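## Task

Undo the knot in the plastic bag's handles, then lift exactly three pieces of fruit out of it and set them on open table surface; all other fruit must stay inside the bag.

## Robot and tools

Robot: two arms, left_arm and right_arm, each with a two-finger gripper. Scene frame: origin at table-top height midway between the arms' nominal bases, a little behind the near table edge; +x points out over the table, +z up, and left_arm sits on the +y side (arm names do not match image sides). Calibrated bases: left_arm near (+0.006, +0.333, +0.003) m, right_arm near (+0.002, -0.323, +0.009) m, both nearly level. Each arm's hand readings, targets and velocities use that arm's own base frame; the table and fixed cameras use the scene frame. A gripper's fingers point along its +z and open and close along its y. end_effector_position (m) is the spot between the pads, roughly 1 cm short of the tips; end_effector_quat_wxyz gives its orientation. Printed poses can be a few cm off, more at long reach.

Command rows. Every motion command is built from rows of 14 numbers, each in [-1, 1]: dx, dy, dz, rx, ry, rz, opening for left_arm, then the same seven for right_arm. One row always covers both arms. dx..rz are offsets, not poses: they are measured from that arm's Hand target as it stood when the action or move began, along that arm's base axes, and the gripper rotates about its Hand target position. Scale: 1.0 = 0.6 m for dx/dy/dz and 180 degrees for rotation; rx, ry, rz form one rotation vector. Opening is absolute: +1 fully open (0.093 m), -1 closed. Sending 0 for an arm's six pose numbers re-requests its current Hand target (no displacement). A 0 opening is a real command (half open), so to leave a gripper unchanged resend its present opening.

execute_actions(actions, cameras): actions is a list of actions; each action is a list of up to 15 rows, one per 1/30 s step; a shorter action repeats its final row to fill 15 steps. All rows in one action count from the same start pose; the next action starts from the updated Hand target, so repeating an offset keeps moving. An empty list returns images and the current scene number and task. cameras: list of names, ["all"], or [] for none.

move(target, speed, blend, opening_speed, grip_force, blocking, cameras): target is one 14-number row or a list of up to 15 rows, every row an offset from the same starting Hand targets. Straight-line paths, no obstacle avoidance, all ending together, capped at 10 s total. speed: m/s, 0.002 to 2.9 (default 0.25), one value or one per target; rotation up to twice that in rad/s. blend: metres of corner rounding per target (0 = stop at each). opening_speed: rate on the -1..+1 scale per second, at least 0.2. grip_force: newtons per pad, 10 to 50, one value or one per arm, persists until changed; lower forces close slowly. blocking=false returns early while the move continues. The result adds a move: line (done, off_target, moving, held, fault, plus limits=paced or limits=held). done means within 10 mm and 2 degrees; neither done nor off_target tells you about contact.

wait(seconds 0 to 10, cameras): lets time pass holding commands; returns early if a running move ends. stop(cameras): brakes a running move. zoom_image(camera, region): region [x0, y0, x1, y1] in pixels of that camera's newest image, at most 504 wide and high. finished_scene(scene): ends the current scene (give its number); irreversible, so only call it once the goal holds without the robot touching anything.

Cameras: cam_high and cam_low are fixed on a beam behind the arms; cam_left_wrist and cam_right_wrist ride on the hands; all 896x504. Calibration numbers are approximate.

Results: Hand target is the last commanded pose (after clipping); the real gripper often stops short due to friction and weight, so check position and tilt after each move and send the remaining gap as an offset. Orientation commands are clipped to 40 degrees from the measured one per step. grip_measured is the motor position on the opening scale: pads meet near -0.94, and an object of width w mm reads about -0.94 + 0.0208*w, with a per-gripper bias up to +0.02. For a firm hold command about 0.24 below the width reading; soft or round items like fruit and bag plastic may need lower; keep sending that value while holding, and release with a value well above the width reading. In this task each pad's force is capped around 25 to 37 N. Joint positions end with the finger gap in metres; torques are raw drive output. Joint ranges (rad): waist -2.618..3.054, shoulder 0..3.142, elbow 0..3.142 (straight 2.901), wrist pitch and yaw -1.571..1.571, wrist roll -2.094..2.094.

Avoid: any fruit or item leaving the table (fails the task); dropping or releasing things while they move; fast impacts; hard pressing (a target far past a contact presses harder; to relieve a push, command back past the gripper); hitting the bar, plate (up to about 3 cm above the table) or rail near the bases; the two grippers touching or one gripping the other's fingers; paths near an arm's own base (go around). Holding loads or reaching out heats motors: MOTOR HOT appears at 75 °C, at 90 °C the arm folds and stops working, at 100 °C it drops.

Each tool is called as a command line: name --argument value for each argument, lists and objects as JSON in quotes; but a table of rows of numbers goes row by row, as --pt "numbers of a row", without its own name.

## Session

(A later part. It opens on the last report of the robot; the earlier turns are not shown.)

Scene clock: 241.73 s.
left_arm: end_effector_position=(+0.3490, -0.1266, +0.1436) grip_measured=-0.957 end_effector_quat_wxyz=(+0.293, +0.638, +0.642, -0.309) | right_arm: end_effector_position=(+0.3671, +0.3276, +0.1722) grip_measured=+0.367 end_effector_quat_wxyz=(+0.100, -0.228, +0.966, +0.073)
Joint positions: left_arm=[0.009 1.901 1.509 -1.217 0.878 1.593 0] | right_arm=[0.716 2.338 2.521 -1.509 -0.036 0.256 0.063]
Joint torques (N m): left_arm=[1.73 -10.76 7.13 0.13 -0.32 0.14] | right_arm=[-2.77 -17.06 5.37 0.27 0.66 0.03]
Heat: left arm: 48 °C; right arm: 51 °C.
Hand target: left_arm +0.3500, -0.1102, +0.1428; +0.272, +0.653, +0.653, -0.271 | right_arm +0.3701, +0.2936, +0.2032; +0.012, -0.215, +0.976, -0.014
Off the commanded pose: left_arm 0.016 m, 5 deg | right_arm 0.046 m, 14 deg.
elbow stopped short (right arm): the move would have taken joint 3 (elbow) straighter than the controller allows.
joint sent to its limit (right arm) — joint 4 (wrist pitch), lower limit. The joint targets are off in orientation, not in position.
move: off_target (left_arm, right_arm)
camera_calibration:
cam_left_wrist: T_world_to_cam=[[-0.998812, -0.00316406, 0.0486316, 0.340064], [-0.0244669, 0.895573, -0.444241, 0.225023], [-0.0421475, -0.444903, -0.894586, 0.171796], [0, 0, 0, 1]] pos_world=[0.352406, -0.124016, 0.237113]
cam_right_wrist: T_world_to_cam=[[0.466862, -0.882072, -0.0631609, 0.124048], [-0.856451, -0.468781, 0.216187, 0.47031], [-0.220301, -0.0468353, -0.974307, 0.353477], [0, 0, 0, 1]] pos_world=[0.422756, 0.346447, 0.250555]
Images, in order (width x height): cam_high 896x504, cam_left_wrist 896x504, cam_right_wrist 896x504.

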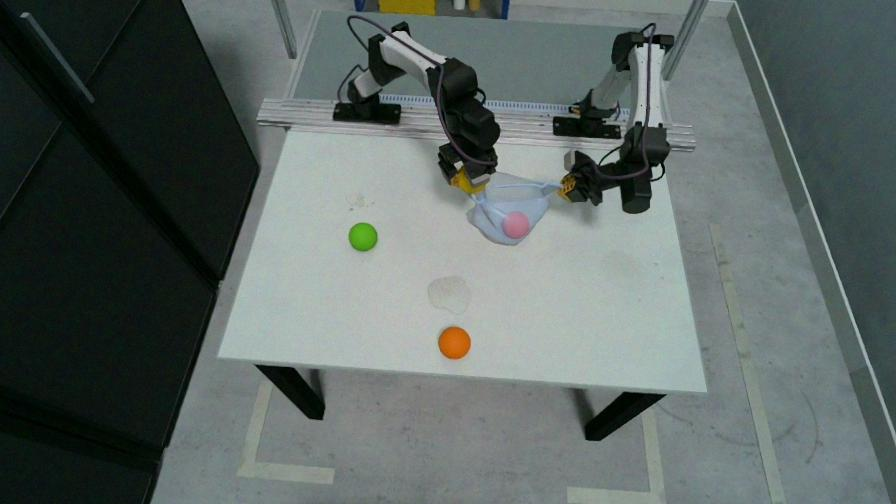

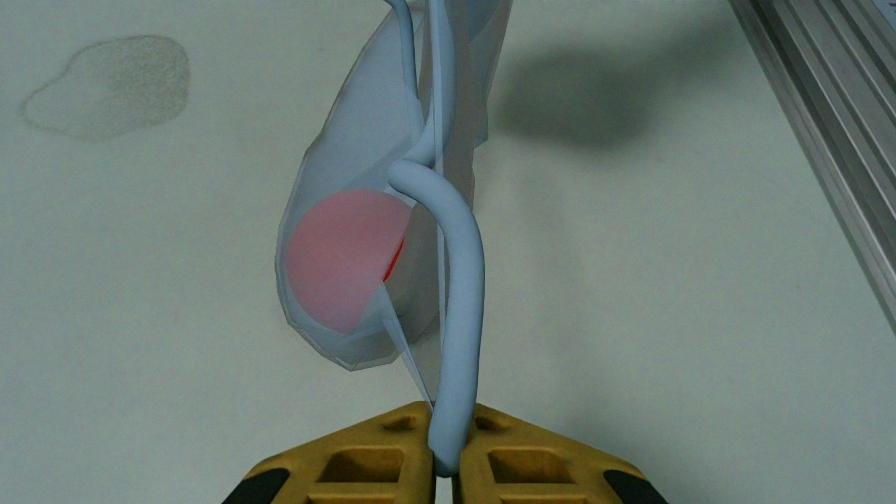

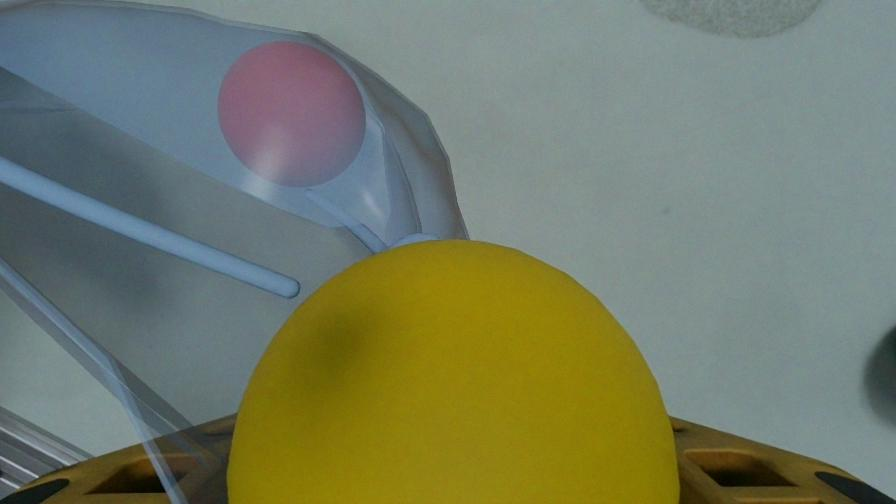

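execute_actions --actions '[]' --cameras '["cam_low"]'

zoom_image --camera "cam_low" --region '[400, 190, 580, 340]'

execute_actions --actions '[]' --cameras '["cam_high"]'

zoom_image --camera "cam_high" --region '[420, 140, 600, 260]'

Scene clock: 242.57 s.
left_arm: end_effector_position=(+0.3490, -0.1266, +0.1436) grip_measured=-0.957 end_effector_quat_wxyz=(+0.293, +0.638, +0.642, -0.309) | right_arm: end_effector_position=(+0.3672, +0.3276, +0.1722) grip_measured=+0.367 end_effector_quat_wxyz=(+0.100, -0.229, +0.966, +0.073)
Joint positions: left_arm=[0.009 1.901 1.509 -1.217 0.878 1.593 0] | right_arm=[0.716 2.338 2.521 -1.509 -0.036 0.256 0.063]
Joint velocities: within noise
Joint torques (N m): left_arm=[1.72 -10.76 7.17 0.12 -0.3 0.12] | right_arm=[-2.82 -17.03 5.34 0.24 0.68 -0.01]
Heat: left arm: 48 °C; right arm: 52 °C.
Hand target: left_arm +0.3500, -0.1102, +0.1428; +0.272, +0.653, +0.653, -0.271 | right_arm +0.3701, +0.2936, +0.2032; +0.012, -0.215, +0.976, -0.014
Tool commands: left_gripper/opening=-1.0 right_gripper/opening=-0.3
Off the commanded pose: left_arm 0.016 m, 5 deg | right_arm 0.046 m, 14 deg.
Images, in order (width x height): cam_low 896x504.

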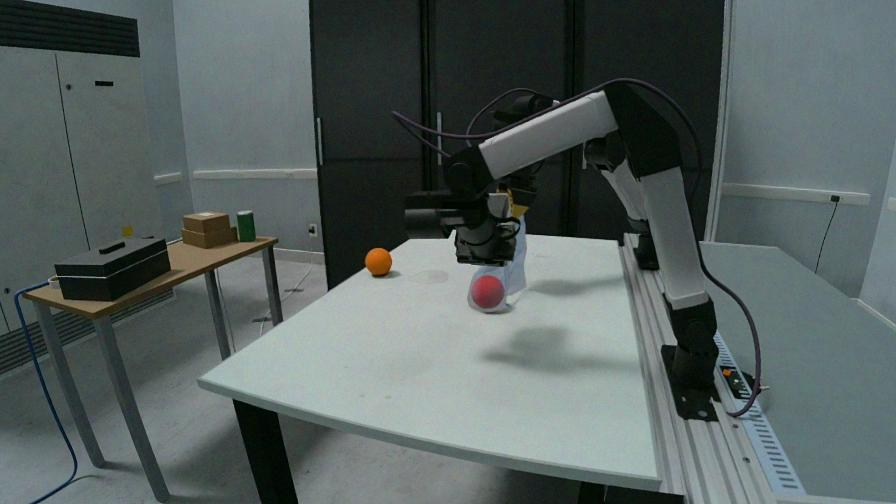

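Scaled by 2.800 from the camera's 896x504 image, which has a finer 1280x720 frame.

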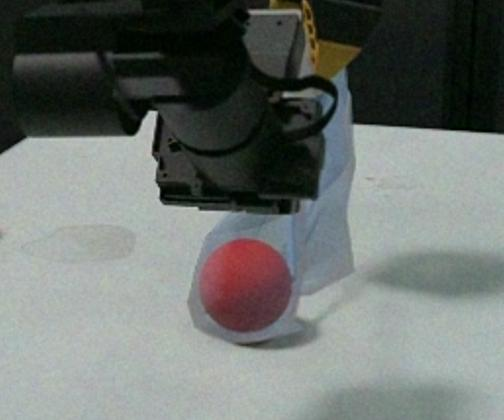

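Scene clock: 242.57 s.
left_arm: end_effector_position=(+0.3490, -0.1266, +0.1436) grip_measured=-0.957 end_effector_quat_wxyz=(+0.293, +0.638, +0.642, -0.309) | right_arm: end_effector_position=(+0.3672, +0.3276, +0.1722) grip_measured=+0.367 end_effector_quat_wxyz=(+0.100, -0.229, +0.966, +0.073)
Joint positions: left_arm=[0.009 1.901 1.509 -1.217 0.878 1.593 0] | right_arm=[0.716 2.338 2.521 -1.509 -0.036 0.256 0.063]
Joint velocities: within noise
Joint torques (N m): left_arm=[1.72 -10.76 7.17 0.12 -0.3 0.12] | right_arm=[-2.82 -17.03 5.34 0.24 0.68 -0.01]
Heat: left arm: 48 °C; right arm: 52 °C.
Hand target: left_arm +0.3500, -0.1102, +0.1428; +0.272, +0.653, +0.653, -0.271 | right_arm +0.3701, +0.2936, +0.2032; +0.012, -0.215, +0.976, -0.014
Tool commands: left_gripper/opening=-1.0 right_gripper/opening=-0.3
Off the commanded pose: left_arm 0.016 m, 5 deg | right_arm 0.046 m, 14 deg.
Images, in order (width x height): cam_high 896x504.

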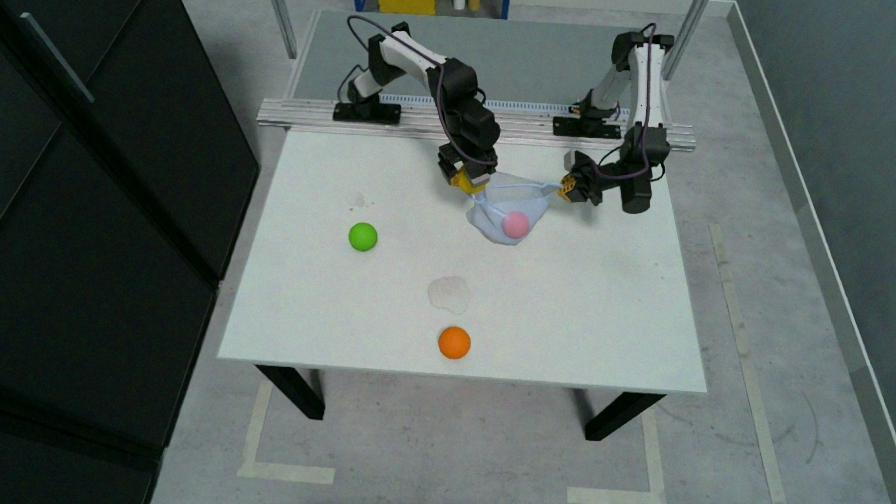

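Scaled by 2.800 from the camera's 896x504 image, which has a finer 1280x720 frame.

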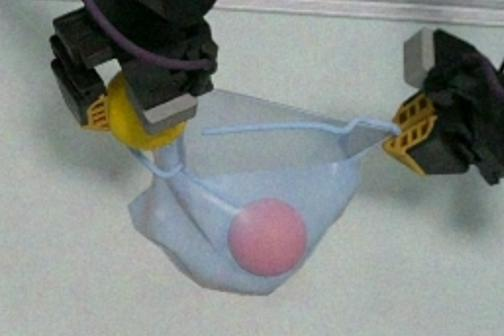

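move --pt "0 -0.13 -0.02 0 0 0 -1 0.01 -0.06 -0.05 0 0 0 -0.3" --pt "0 -0.18 -0.05 0 0 0 -1 0.01 -0.09 -0.22 0 0 0 -0.3" --pt "0 -0.18 -0.05 0 0 0 -1 0.01 -0.09 -0.275 0 0 0 -0.3" --speed 0.07 --blend 0.01 --cameras '["all"]'

zoom_image --camera "cam_high" --region '[400, 160, 560, 280]'

Scene clock: 247.70 s.
left_arm: end_effector_position=(+0.3509, -0.2211, +0.1158) grip_measured=-0.957 end_effector_quat_wxyz=(+0.277, +0.655, +0.646, -0.278) | right_arm: end_effector_position=(+0.3751, +0.2513, +0.0309) grip_measured=+0.367 end_effector_quat_wxyz=(+0.006, -0.216, +0.976, +0.003)
Joint positions: left_arm=[-0.275 1.884 1.399 -0.817 0.771 1.199 0] | right_arm=[0.59 2.312 1.933 -1.178 -0.001 0.154 0.063]
Joint torques (N m): left_arm=[0.17 -10.06 5.12 0.93 0.34 -0.11] | right_arm=[-0.91 -12.96 4.53 0.24 0.43 0]
Heat: left arm: 47 °C; right arm: 53 °C.
Hand target: left_arm +0.3499, -0.2182, +0.1128; +0.272, +0.653, +0.653, -0.271 | right_arm +0.3761, +0.2397, +0.0381; +0.012, -0.215, +0.976, -0.014
Off the commanded pose: left_arm 0.004 m, 1 deg | right_arm 0.014 m, 2 deg.
move: off_target (right_arm)
camera_calibration:
cam_left_wrist: T_world_to_cam=[[-0.999764, 0.00177563, 0.0216737, 0.347593], [-0.00658761, 0.925102, -0.379662, 0.290228], [-0.0207245, -0.379715, -0.924871, 0.115402], [0, 0, 0, 1]] pos_world=[0.351814, -0.225288, 0.209387]
cam_right_wrist: T_world_to_cam=[[0.438379, -0.898413, 0.0260324, 0.0561467], [-0.819938, -0.387888, 0.421005, 0.431598], [-0.368139, -0.205905, -0.906684, 0.30735], [0, 0, 0, 1]] pos_world=[0.442418, 0.281139, 0.0955028]

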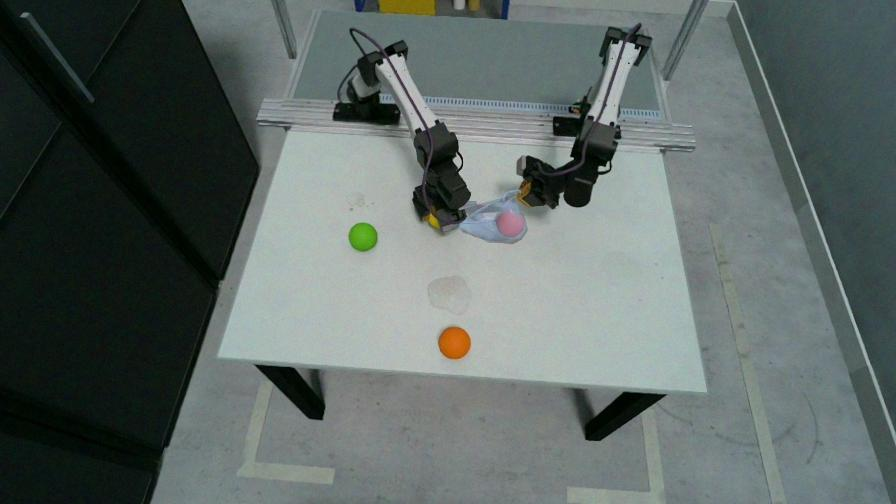

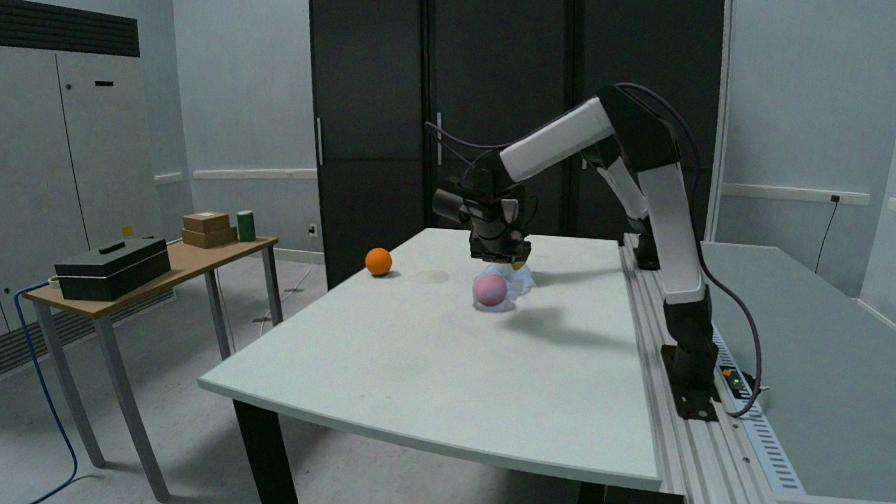

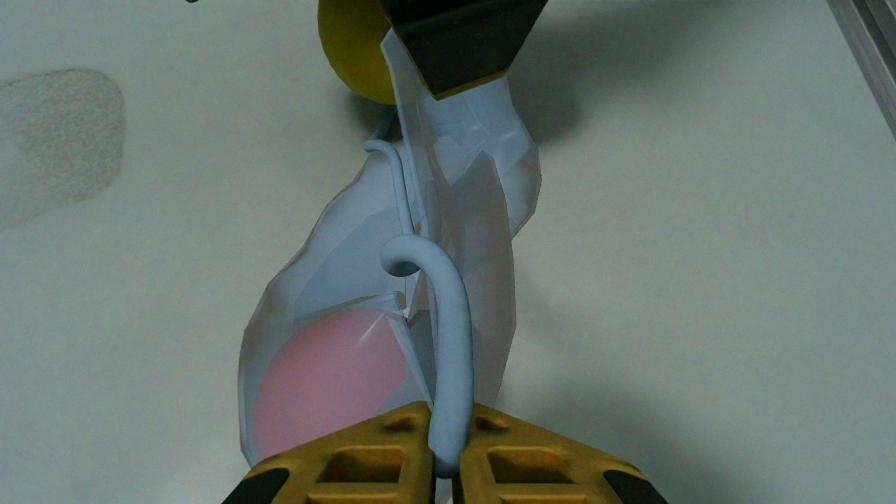

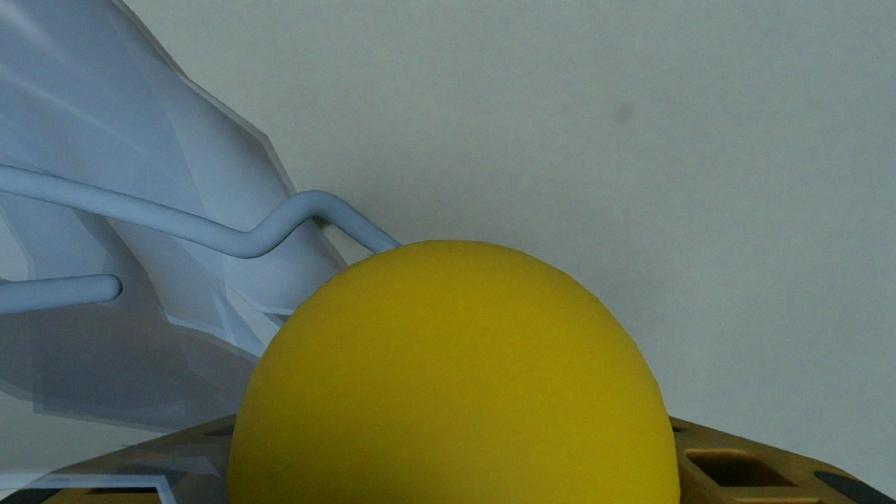

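Scaled by 3.150 from the camera's 896x504 image, which has a finer 1280x720 frame.

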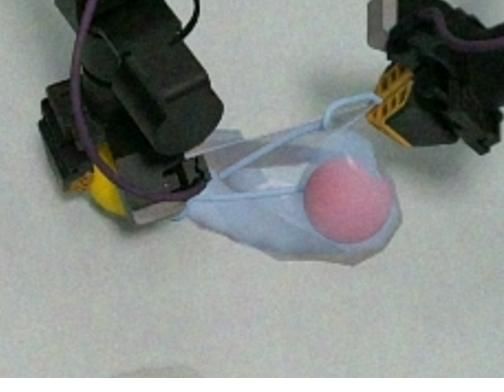

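move --pt "0 0 0.0 0 0 0 -1 0.08 -0.05 0.04 0 0 0 -0.3" --pt "0 0 0 0 0 0 -1 0.1 -0.065 0.0 0 0 0 -0.3" --pt "0 0 0 0 0 0 -1 0.1 -0.065 -0.018 0 0 0 -0.3" --speed 0.06 --blend 0.01 --cameras '["cam_high","cam_left_wrist","cam_right_wrist"]'

zoom_image --camera "cam_high" --region '[400, 160, 560, 280]'

Scene clock: 250.80 s.
left_arm: end_effector_position=(+0.3566, -0.2262, +0.1181) grip_measured=-0.957 end_effector_quat_wxyz=(+0.293, +0.660, +0.637, -0.270) | right_arm: end_effector_position=(+0.4266, +0.2346, +0.0506) grip_measured=+0.367 end_effector_quat_wxyz=(+0.029, -0.235, +0.971, +0.039)
Joint positions: left_arm=[-0.284 1.884 1.399 -0.774 0.771 1.196 0] | right_arm=[0.481 2.409 2.177 -1.263 -0.062 0.009 0.063]
Joint torques (N m): left_arm=[0.87 -10.09 5.24 0.62 0.34 -0.09] | right_arm=[-3.15 -8.42 4.77 0.42 0.93 0.05]
Heat: left arm: 47 °C; right arm: 53 °C.
Hand target: left_arm +0.3498, -0.2183, +0.1128; +0.272, +0.653, +0.653, -0.271 | right_arm +0.4360, +0.2005, +0.0272; +0.012, -0.215, +0.976, -0.014
Off the commanded pose: left_arm 0.012 m, 3 deg | right_arm 0.042 m, 7 deg.
move: off_target (left_arm, right_arm); blend cut to 0.0054 m at target 2
camera_calibration:
cam_left_wrist: T_world_to_cam=[[-0.999831, 0.00789231, -0.0165921, 0.35919], [0.0137442, 0.920572, -0.390331, 0.288848], [0.0121936, -0.390494, -0.920525, 0.101019], [0, 0, 0, 1]] pos_world=[0.353927, -0.229293, 0.211696]
cam_right_wrist: T_world_to_cam=[[0.473395, -0.880242, -0.0327319, 0.00182787], [-0.814692, -0.451666, 0.363696, 0.47467], [-0.334925, -0.145506, -0.930942, 0.313627], [0, 0, 0, 1]] pos_world=[0.490886, 0.261636, 0.119393]
Images, in order (width x height): cam_high 896x504, cam_left_wrist 896x504, cam_right_wrist 896x504.

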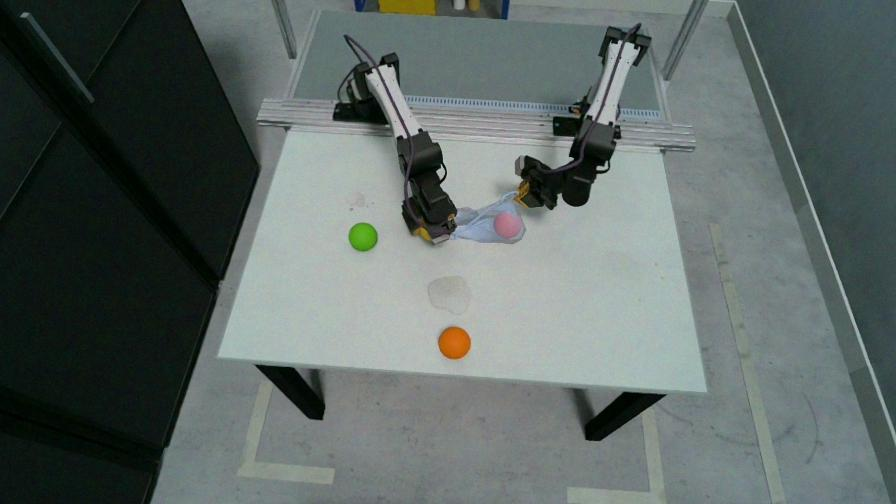

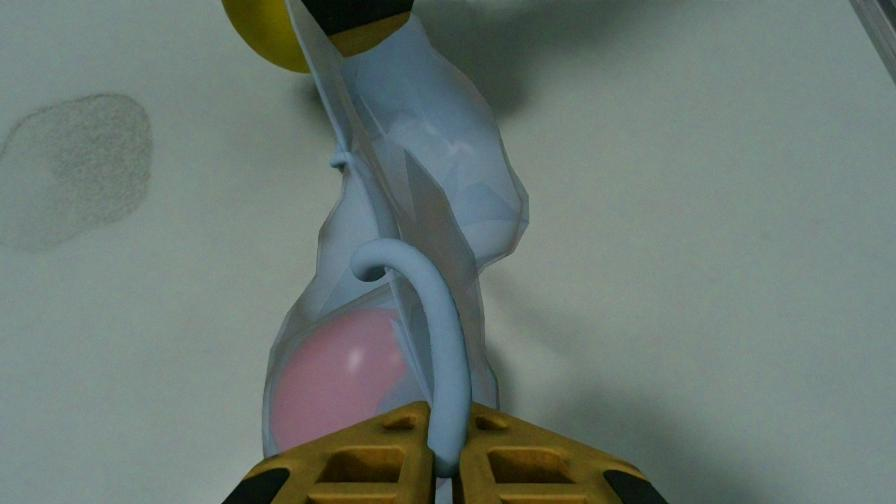

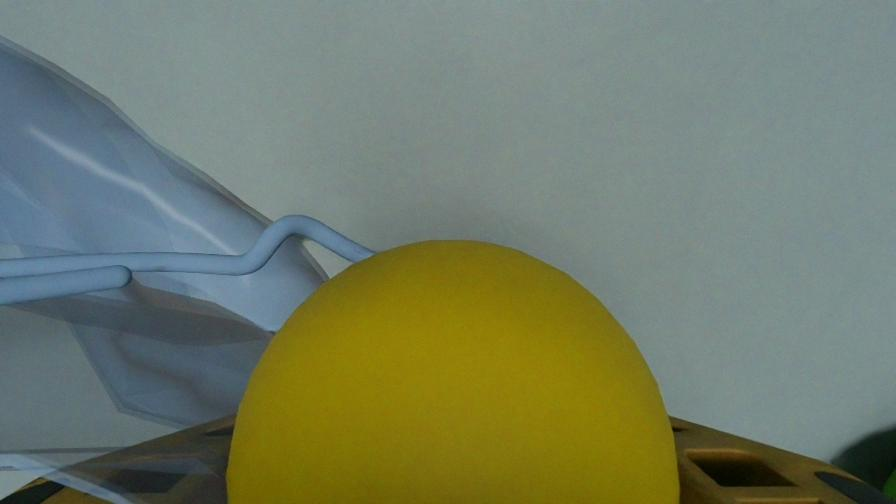

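Scaled by 3.150 from the camera's 896x504 image, which has a finer 1280x720 frame.

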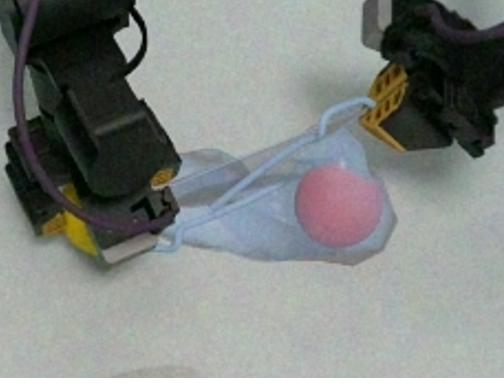

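move --pt "0.04 -0.08 -0.03 0 0 0 -1 0 0.05 0.0 0 0 0 -0.3" --pt "0.04 -0.08 -0.03 0 0 0 -1 0 0.05 -0.01 0 0 0 -0.3" --speed 0.06 --cameras '["cam_left_wrist","cam_right_wrist"]'

Scene clock: 252.87 s.
left_arm: end_effector_position=(+0.3683, -0.2608, +0.0965) grip_measured=-0.957 end_effector_quat_wxyz=(+0.271, +0.651, +0.653, -0.276) | right_arm: end_effector_position=(+0.4364, +0.2295, +0.0343) grip_measured=+0.367 end_effector_quat_wxyz=(+0.019, -0.215, +0.976, -0.002)
Joint positions: left_arm=[-0.364 1.992 1.469 -0.706 0.733 1.072 0] | right_arm=[0.489 2.504 2.287 -1.318 0.015 0.055 0.063]
Joint torques (N m): left_arm=[-0.68 -8.8 8.39 1.11 0.4 -0.11] | right_arm=[0.49 -9.32 6.74 0.45 0.29 0.15]
Heat: left arm: 47 °C; right arm: 53 °C.
Hand target: left_arm +0.3739, -0.2662, +0.0948; +0.272, +0.653, +0.653, -0.271 | right_arm +0.4361, +0.2306, +0.0214; +0.012, -0.215, +0.976, -0.014
Off the commanded pose: left_arm 0.008 m, 1 deg | right_arm 0.013 m, 2 deg.
move: off_target (right_arm)
camera_calibration:
cam_left_wrist: T_world_to_cam=[[-0.999411, -0.0103761, 0.0326997, 0.36112], [-0.0217113, 0.9293, -0.368688, 0.325297], [-0.0265623, -0.369181, -0.928978, 0.0882226], [0, 0, 0, 1]] pos_world=[0.370314, -0.265982, 0.190082]
cam_right_wrist: T_world_to_cam=[[0.435364, -0.899268, 0.0421248, 0.0105405], [-0.832167, -0.384146, 0.399912, 0.477106], [-0.343446, -0.209162, -0.915585, 0.318834], [0, 0, 0, 1]] pos_world=[0.501945, 0.259445, 0.100676]
Images, in order (width x height): cam_left_wrist 896x504, cam_right_wrist 896x504.

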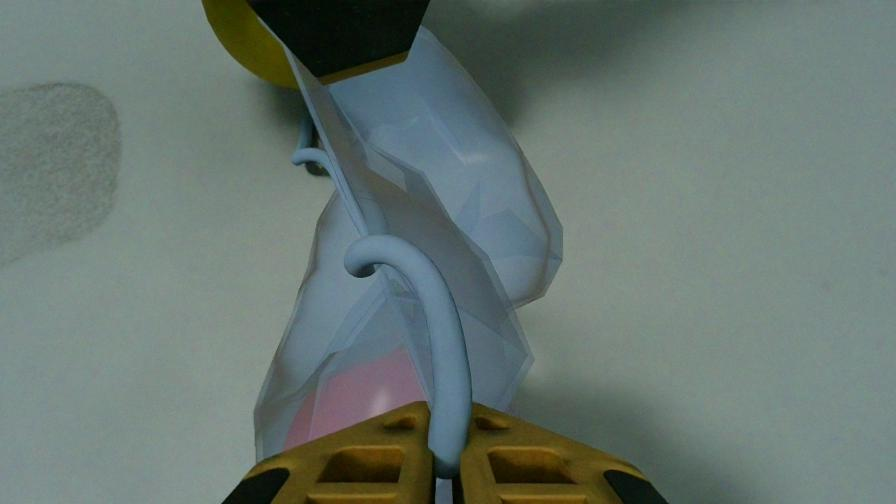

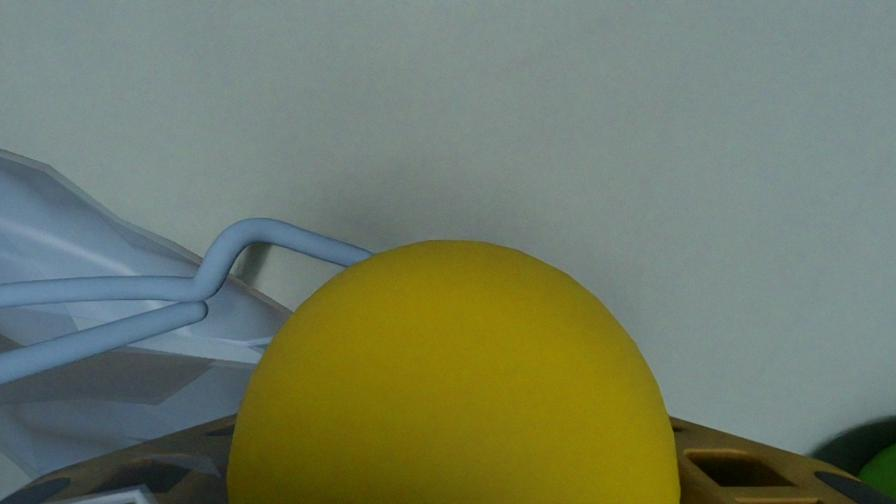

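move --pt "0 -0.03 0 0 0 0 -1 -0.03 -0.03 0.05 0 0 0 -0.3" --pt "0 -0.04 0 0 0 0 -1 -0.06 -0.085 0.03 0 0 0 -0.3" --pt "0 -0.04 0 0 0 0 -1 -0.06 -0.085 -0.01 0 0 0 -0.3" --speed 0.06 --blend 0.01 --cameras '["cam_left_wrist","cam_right_wrist","cam_low"]'

Scene clock: 255.43 s.
left_arm: end_effector_position=(+0.3665, -0.2874, +0.0955) grip_measured=-0.957 end_effector_quat_wxyz=(+0.270, +0.653, +0.650, -0.279) | right_arm: end_effector_position=(+0.3929, +0.1848, +0.0179) grip_measured=+0.367 end_effector_quat_wxyz=(-0.005, -0.216, +0.976, -0.007)
Joint positions: left_arm=[-0.425 2.019 1.499 -0.665 0.718 1.005 0] | right_arm=[0.444 2.275 1.817 -1.126 0.012 0.009 0.063]
Joint torques (N m): left_arm=[-0.13 -9.31 8.69 1.16 0.34 -0.12] | right_arm=[-0.94 -11.17 3.81 0.73 0.29 -0.06]
Heat: left arm: 47 °C; right arm: 53 °C.
Hand target: left_arm +0.3739, -0.2903, +0.0948; +0.272, +0.653, +0.653, -0.271 | right_arm +0.4000, +0.1796, +0.0153; +0.012, -0.215, +0.976, -0.014
Off the commanded pose: left_arm 0.008 m, 1 deg | right_arm 0.009 m, 2 deg.
move: done
camera_calibration:
cam_left_wrist: T_world_to_cam=[[-0.999386, -0.00111711, 0.0350098, 0.36144], [-0.0140311, 0.928567, -0.370899, 0.346856], [-0.0320947, -0.371163, -0.928013, 0.0786492], [0, 0, 0, 1]] pos_world=[0.368609, -0.292484, 0.188982]
cam_right_wrist: T_world_to_cam=[[0.438248, -0.897945, 0.0404036, -0.0113159], [-0.812783, -0.376689, 0.444397, 0.42057], [-0.383825, -0.227596, -0.894918, 0.298491], [0, 0, 0, 1]] pos_world=[0.46136, 0.216198, 0.0806818]
Images, in order (width x height): cam_low 896x504, cam_left_wrist 896x504, cam_right_wrist 896x504.

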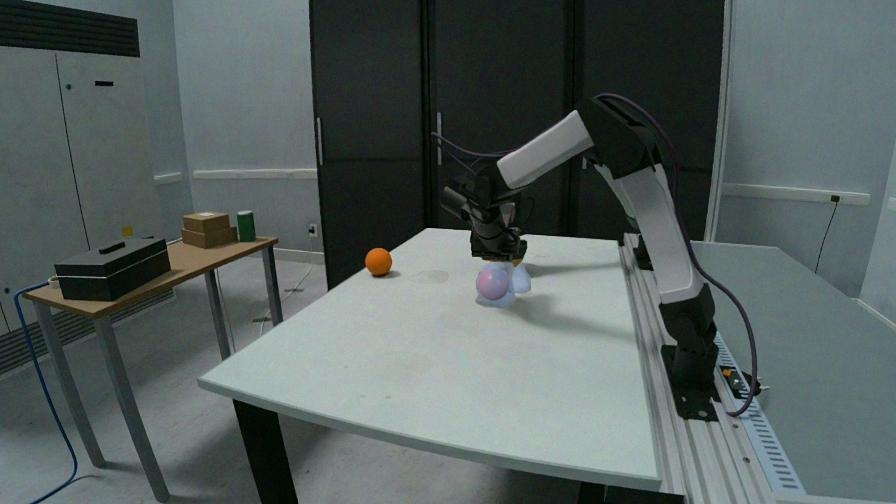

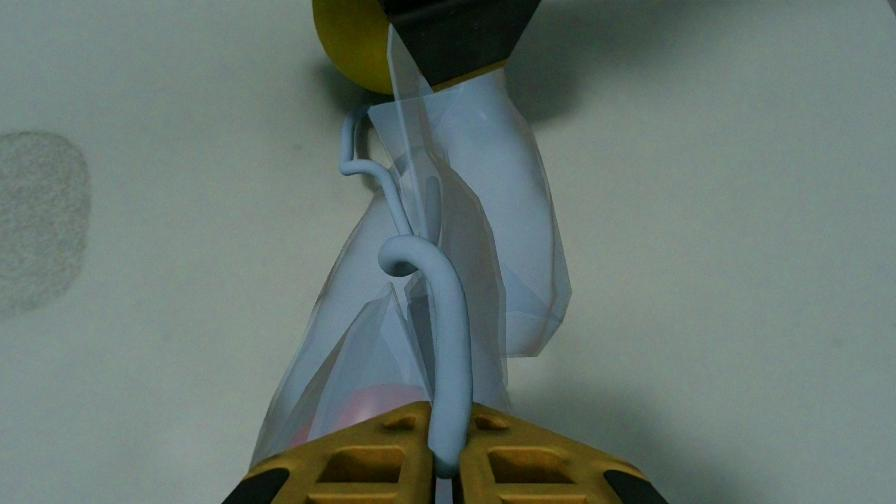

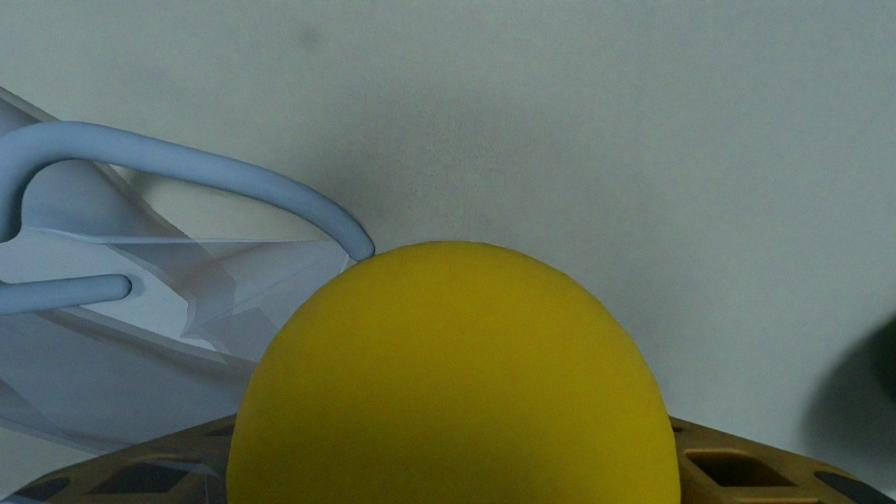

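move --target '[0,0,0,0,0,0,-1, -0.009,0.006,0.006,0,0,0,0.9]' --opening_speed 0.4 --speed 0.04 --cameras '["cam_left_wrist","cam_right_wrist"]'

Scene clock: 259.07 s.
left_arm: end_effector_position=(+0.3673, -0.2865, +0.0949) grip_measured=-0.957 end_effector_quat_wxyz=(+0.270, +0.653, +0.651, -0.276) | right_arm: end_effector_position=(+0.3928, +0.1819, +0.0147) grip_measured=+0.898 end_effector_quat_wxyz=(+0.000, -0.215, +0.977, -0.012)
Joint positions: left_arm=[-0.424 2.019 1.499 -0.665 0.712 1.005 0] | right_arm=[0.443 2.265 1.787 -1.098 0.023 0.009 0.088]
Joint torques (N m): left_arm=[-0.23 -9.28 8.7 1.15 0.39 -0.11] | right_arm=[0.09 -11.7 5.05 0.45 0.21 0.11]
Heat: left arm: 46 °C; right arm: 53 °C.
Hand target: left_arm +0.3738, -0.2903, +0.0948; +0.272, +0.653, +0.653, -0.271 | right_arm +0.3947, +0.1832, +0.0189; +0.012, -0.215, +0.976, -0.014
Off the commanded pose: left_arm 0.008 m, 1 deg | right_arm 0.005 m, 1 deg.
move: done
camera_calibration:
cam_left_wrist: T_world_to_cam=[[-0.999445, -0.00441345, 0.0330092, 0.361597], [-0.0162204, 0.930179, -0.366749, 0.346617], [-0.0290858, -0.367081, -0.929734, 0.0788346], [0, 0, 0, 1]] pos_world=[0.369311, -0.291881, 0.188481]
cam_right_wrist: T_world_to_cam=[[0.436446, -0.898239, 0.0517901, -0.0131622], [-0.818471, -0.372465, 0.437464, 0.422363], [-0.373658, -0.233318, -0.897743, 0.29196], [0, 0, 0, 1]] pos_world=[0.460529, 0.213612, 0.0780178]
Images, in order (width x height): cam_left_wrist 896x504, cam_right_wrist 896x504.

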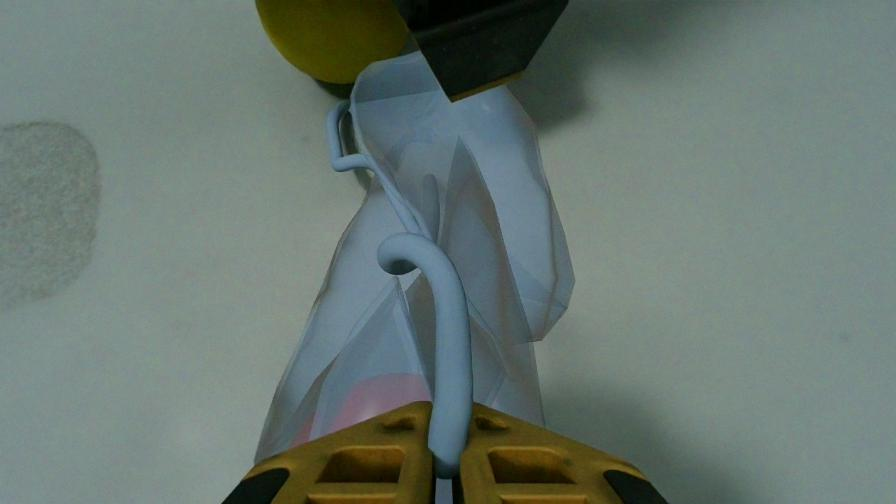

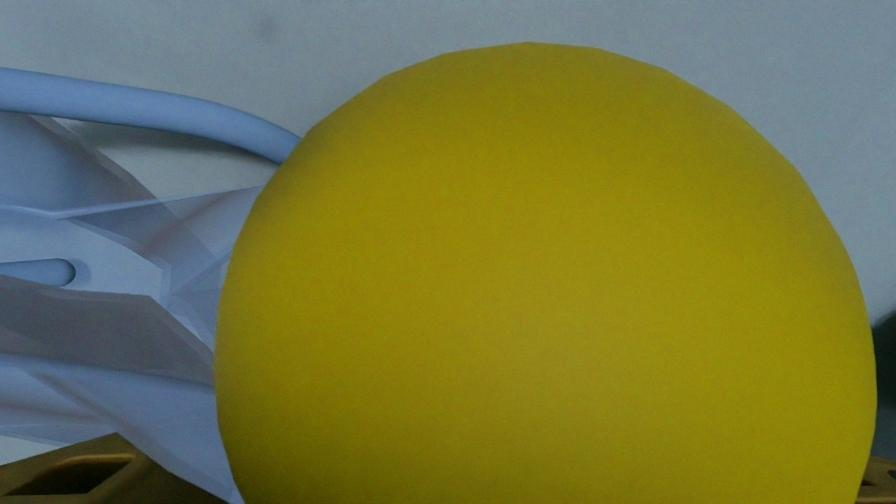

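move --pt "0 0 0 0 0 0 -1 -0.07 0 0.15 0 0 0 0.9" --pt "0 0.08 -0.0 0 0 0 -1 -0.12 -0.05 0.22 0 0 0 0.9" --speed 0.1 --cameras '["all"]'

zoom_image --camera "cam_high" --region '[340, 160, 560, 300]'

Scene clock: 262.40 s.
left_arm: end_effector_position=(+0.3814, -0.2432, +0.0887) grip_measured=-0.957 end_effector_quat_wxyz=(+0.272, +0.650, +0.658, -0.265) | right_arm: end_effector_position=(+0.3282, +0.1573, +0.1425) grip_measured=+0.898 end_effector_quat_wxyz=(+0.007, -0.211, +0.977, -0.011)
Joint positions: left_arm=[-0.318 2.019 1.487 -0.722 0.725 1.119 0] | right_arm=[0.458 1.922 1.775 -1.415 0.025 0.033 0.088]
Joint torques (N m): left_arm=[0.27 -12.46 5.12 0.82 0.72 0.16] | right_arm=[-0.16 -10.76 5.07 0.23 0.19 -0.02]
Heat: left arm: 46 °C; right arm: 53 °C.
Hand target: left_arm +0.3739, -0.2422, +0.0947; +0.272, +0.653, +0.653, -0.271 | right_arm +0.3226, +0.1532, +0.1509; +0.012, -0.215, +0.976, -0.014
Off the commanded pose: left_arm 0.010 m, 1 deg | right_arm 0.011 m, 1 deg.
move: off_target (right_arm)
camera_calibration:
cam_left_wrist: T_world_to_cam=[[-0.999467, -0.0254384, 0.0204718, 0.372032], [-0.0310431, 0.934675, -0.354145, 0.310029], [-0.0101256, -0.354592, -0.934966, 0.0855622], [0, 0, 0, 1]] pos_world=[0.382324, -0.249973, 0.182177]
cam_right_wrist: T_world_to_cam=[[0.428559, -0.90194, 0.053308, -0.0107467], [-0.827011, -0.367828, 0.425153, 0.308268], [-0.363854, -0.226289, -0.90355, 0.373343], [0, 0, 0, 1]] pos_world=[0.395389, 0.18818, 0.206846]

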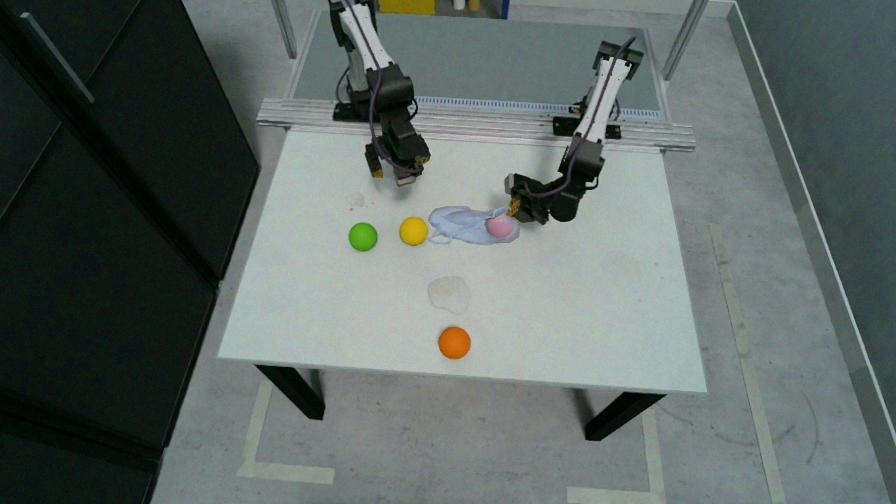

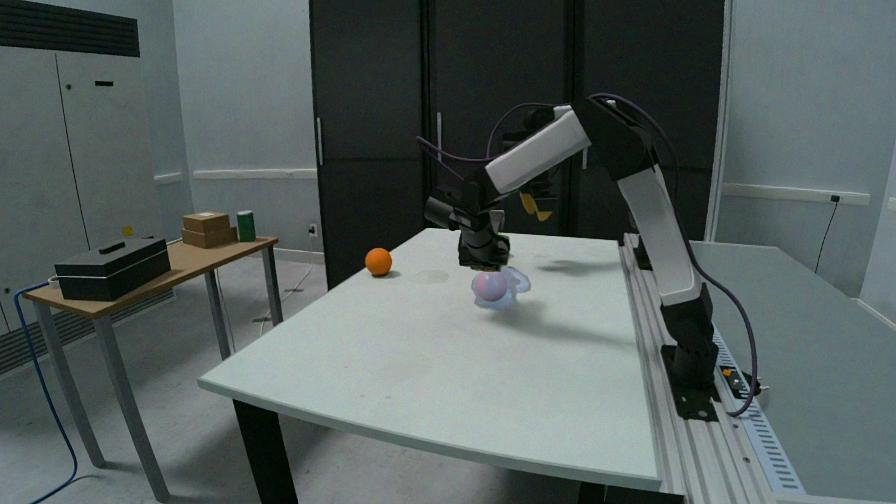

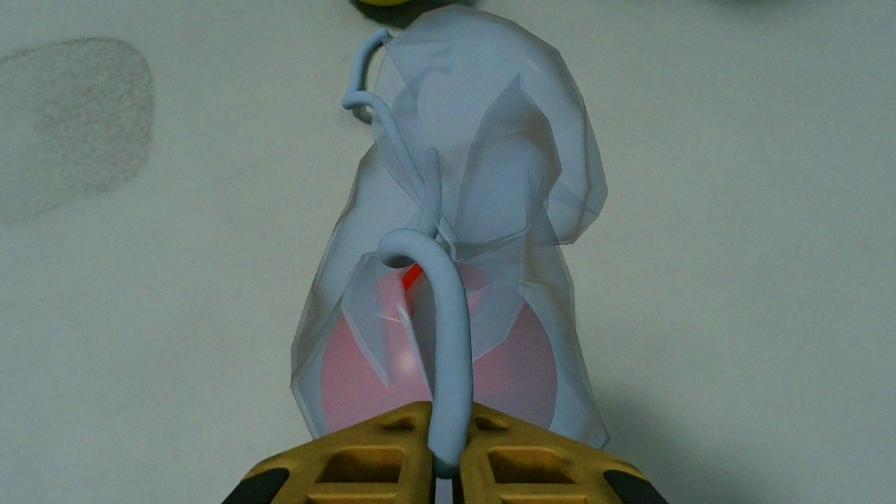

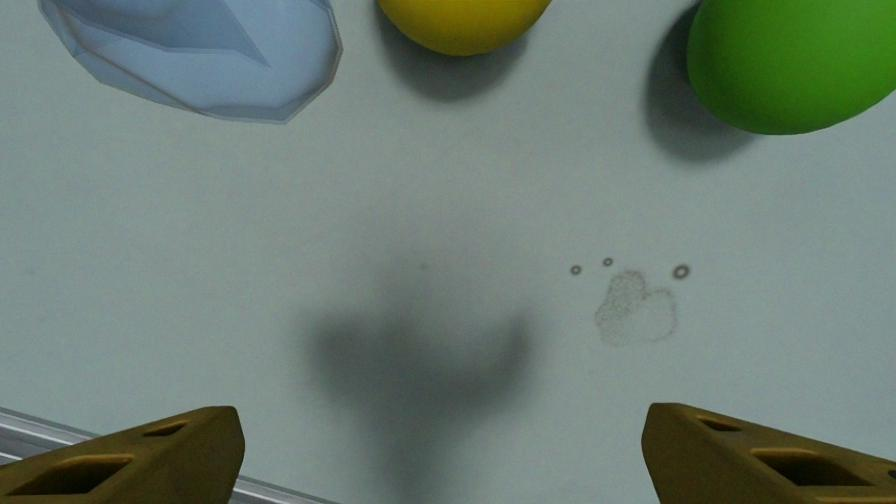

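Scaled by 2.291 from the camera's 896x504 image, which has a finer 1280x720 frame.

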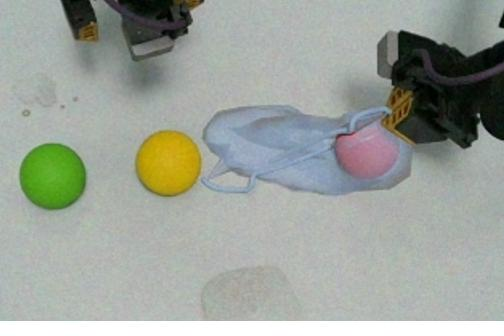

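move --pt "0 0.08 0 0 0 0 -1 0 0 0 0 0 0 0.9" --pt "0 0.08 -0.05 0 0 0 0.2 0 0 0 0 0 0 0.9" --pt "0 0.22 0.09 0 0 0 0.2 0 -0.05 0.05 0 0 0 0.9" --opening_speed 0.8 --speed 0.08 --cameras '["all"]'

zoom_image --camera "cam_high" --region '[340, 160, 560, 300]'

Scene clock: 269.20 s.
left_arm: end_effector_position=(+0.3729, -0.1095, +0.1337) grip_measured=+0.198 end_effector_quat_wxyz=(+0.258, +0.647, +0.662, -0.277) | right_arm: end_effector_position=(+0.3224, +0.1242, +0.1628) grip_measured=+0.898 end_effector_quat_wxyz=(-0.012, -0.211, +0.977, -0.014)
Joint positions: left_arm=[0.023 1.994 1.649 -1.272 0.776 1.59 0.055] | right_arm=[0.38 1.892 1.815 -1.522 0.025 -0.046 0.088]
Joint torques (N m): left_arm=[0.32 -11.74 7.76 0.11 0.71 0.12] | right_arm=[-0.17 -10.71 8.16 0.16 0.17 -0.06]
Heat: left arm: 47 °C; right arm: 52 °C.
Hand target: left_arm +0.3738, -0.1103, +0.1488; +0.272, +0.653, +0.653, -0.271 | right_arm +0.3227, +0.1231, +0.1810; +0.012, -0.215, +0.976, -0.014
Off the commanded pose: left_arm 0.015 m, 2 deg | right_arm 0.018 m, 3 deg.
move: off_target (left_arm, right_arm)
camera_calibration:
cam_left_wrist: T_world_to_cam=[[-0.998077, -0.0201493, 0.0586239, 0.360922], [-0.0394883, 0.935654, -0.350704, 0.203512], [-0.0477852, -0.352344, -0.93465, 0.189224], [0, 0, 0, 1]] pos_world=[0.377306, -0.116473, 0.227072]
cam_right_wrist: T_world_to_cam=[[0.430005, -0.901352, 0.0515667, -0.0394054], [-0.811762, -0.361003, 0.459042, 0.271401], [-0.395143, -0.239251, -0.886917, 0.391045], [0, 0, 0, 1]] pos_world=[0.391776, 0.156016, 0.224271]

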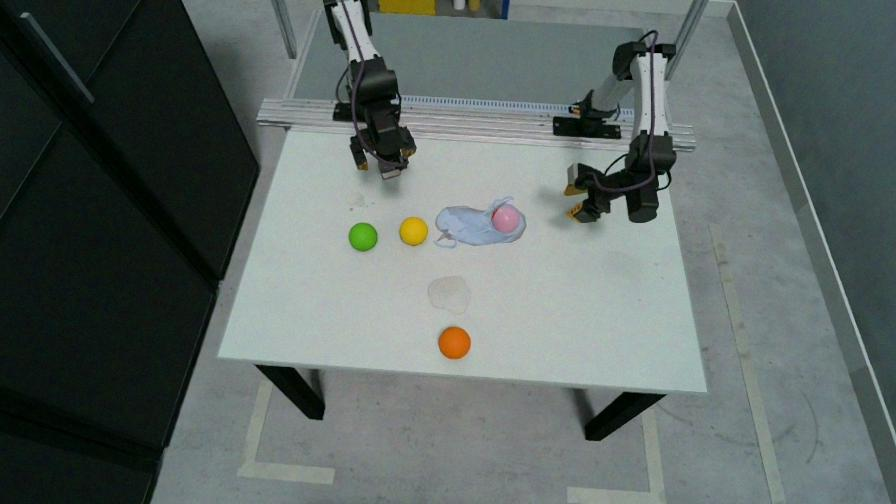

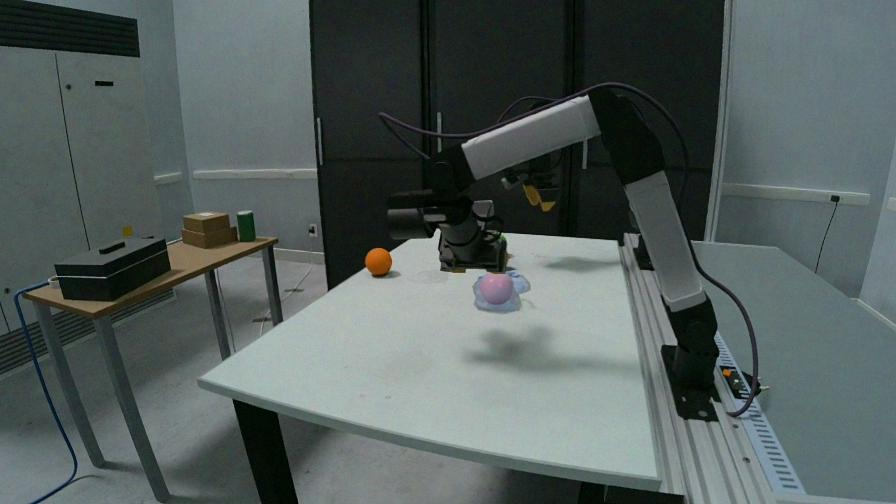

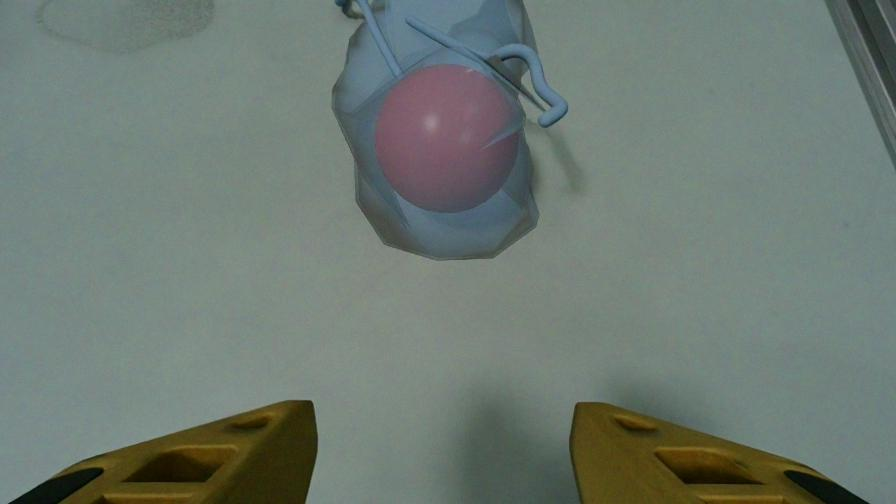

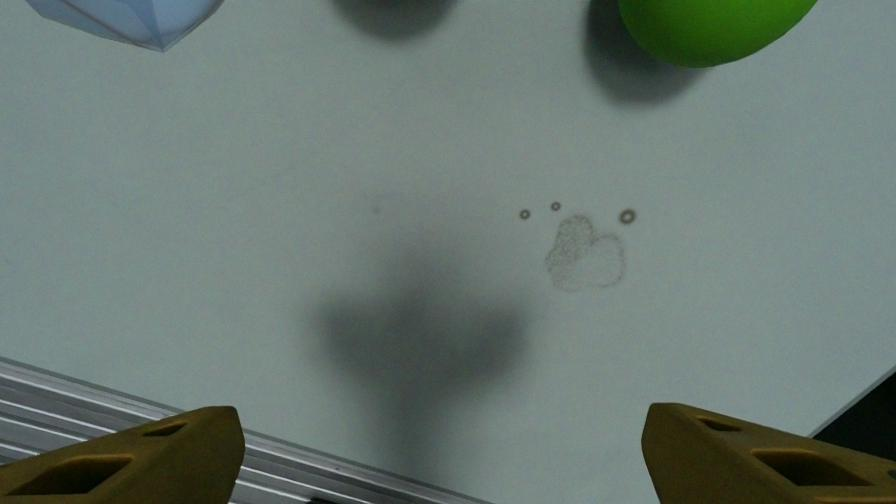

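Scaled by 2.291 from the camera's 896x504 image, which has a finer 1280x720 frame.

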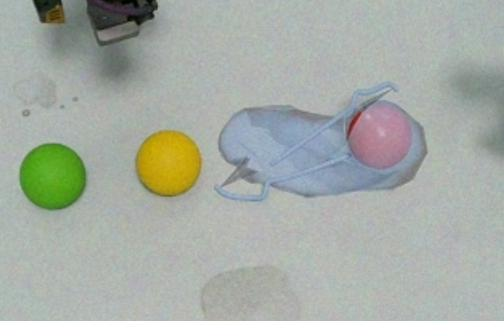

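Stable and clear.

finished_scene --scene 1

The scene is finished: the task was done.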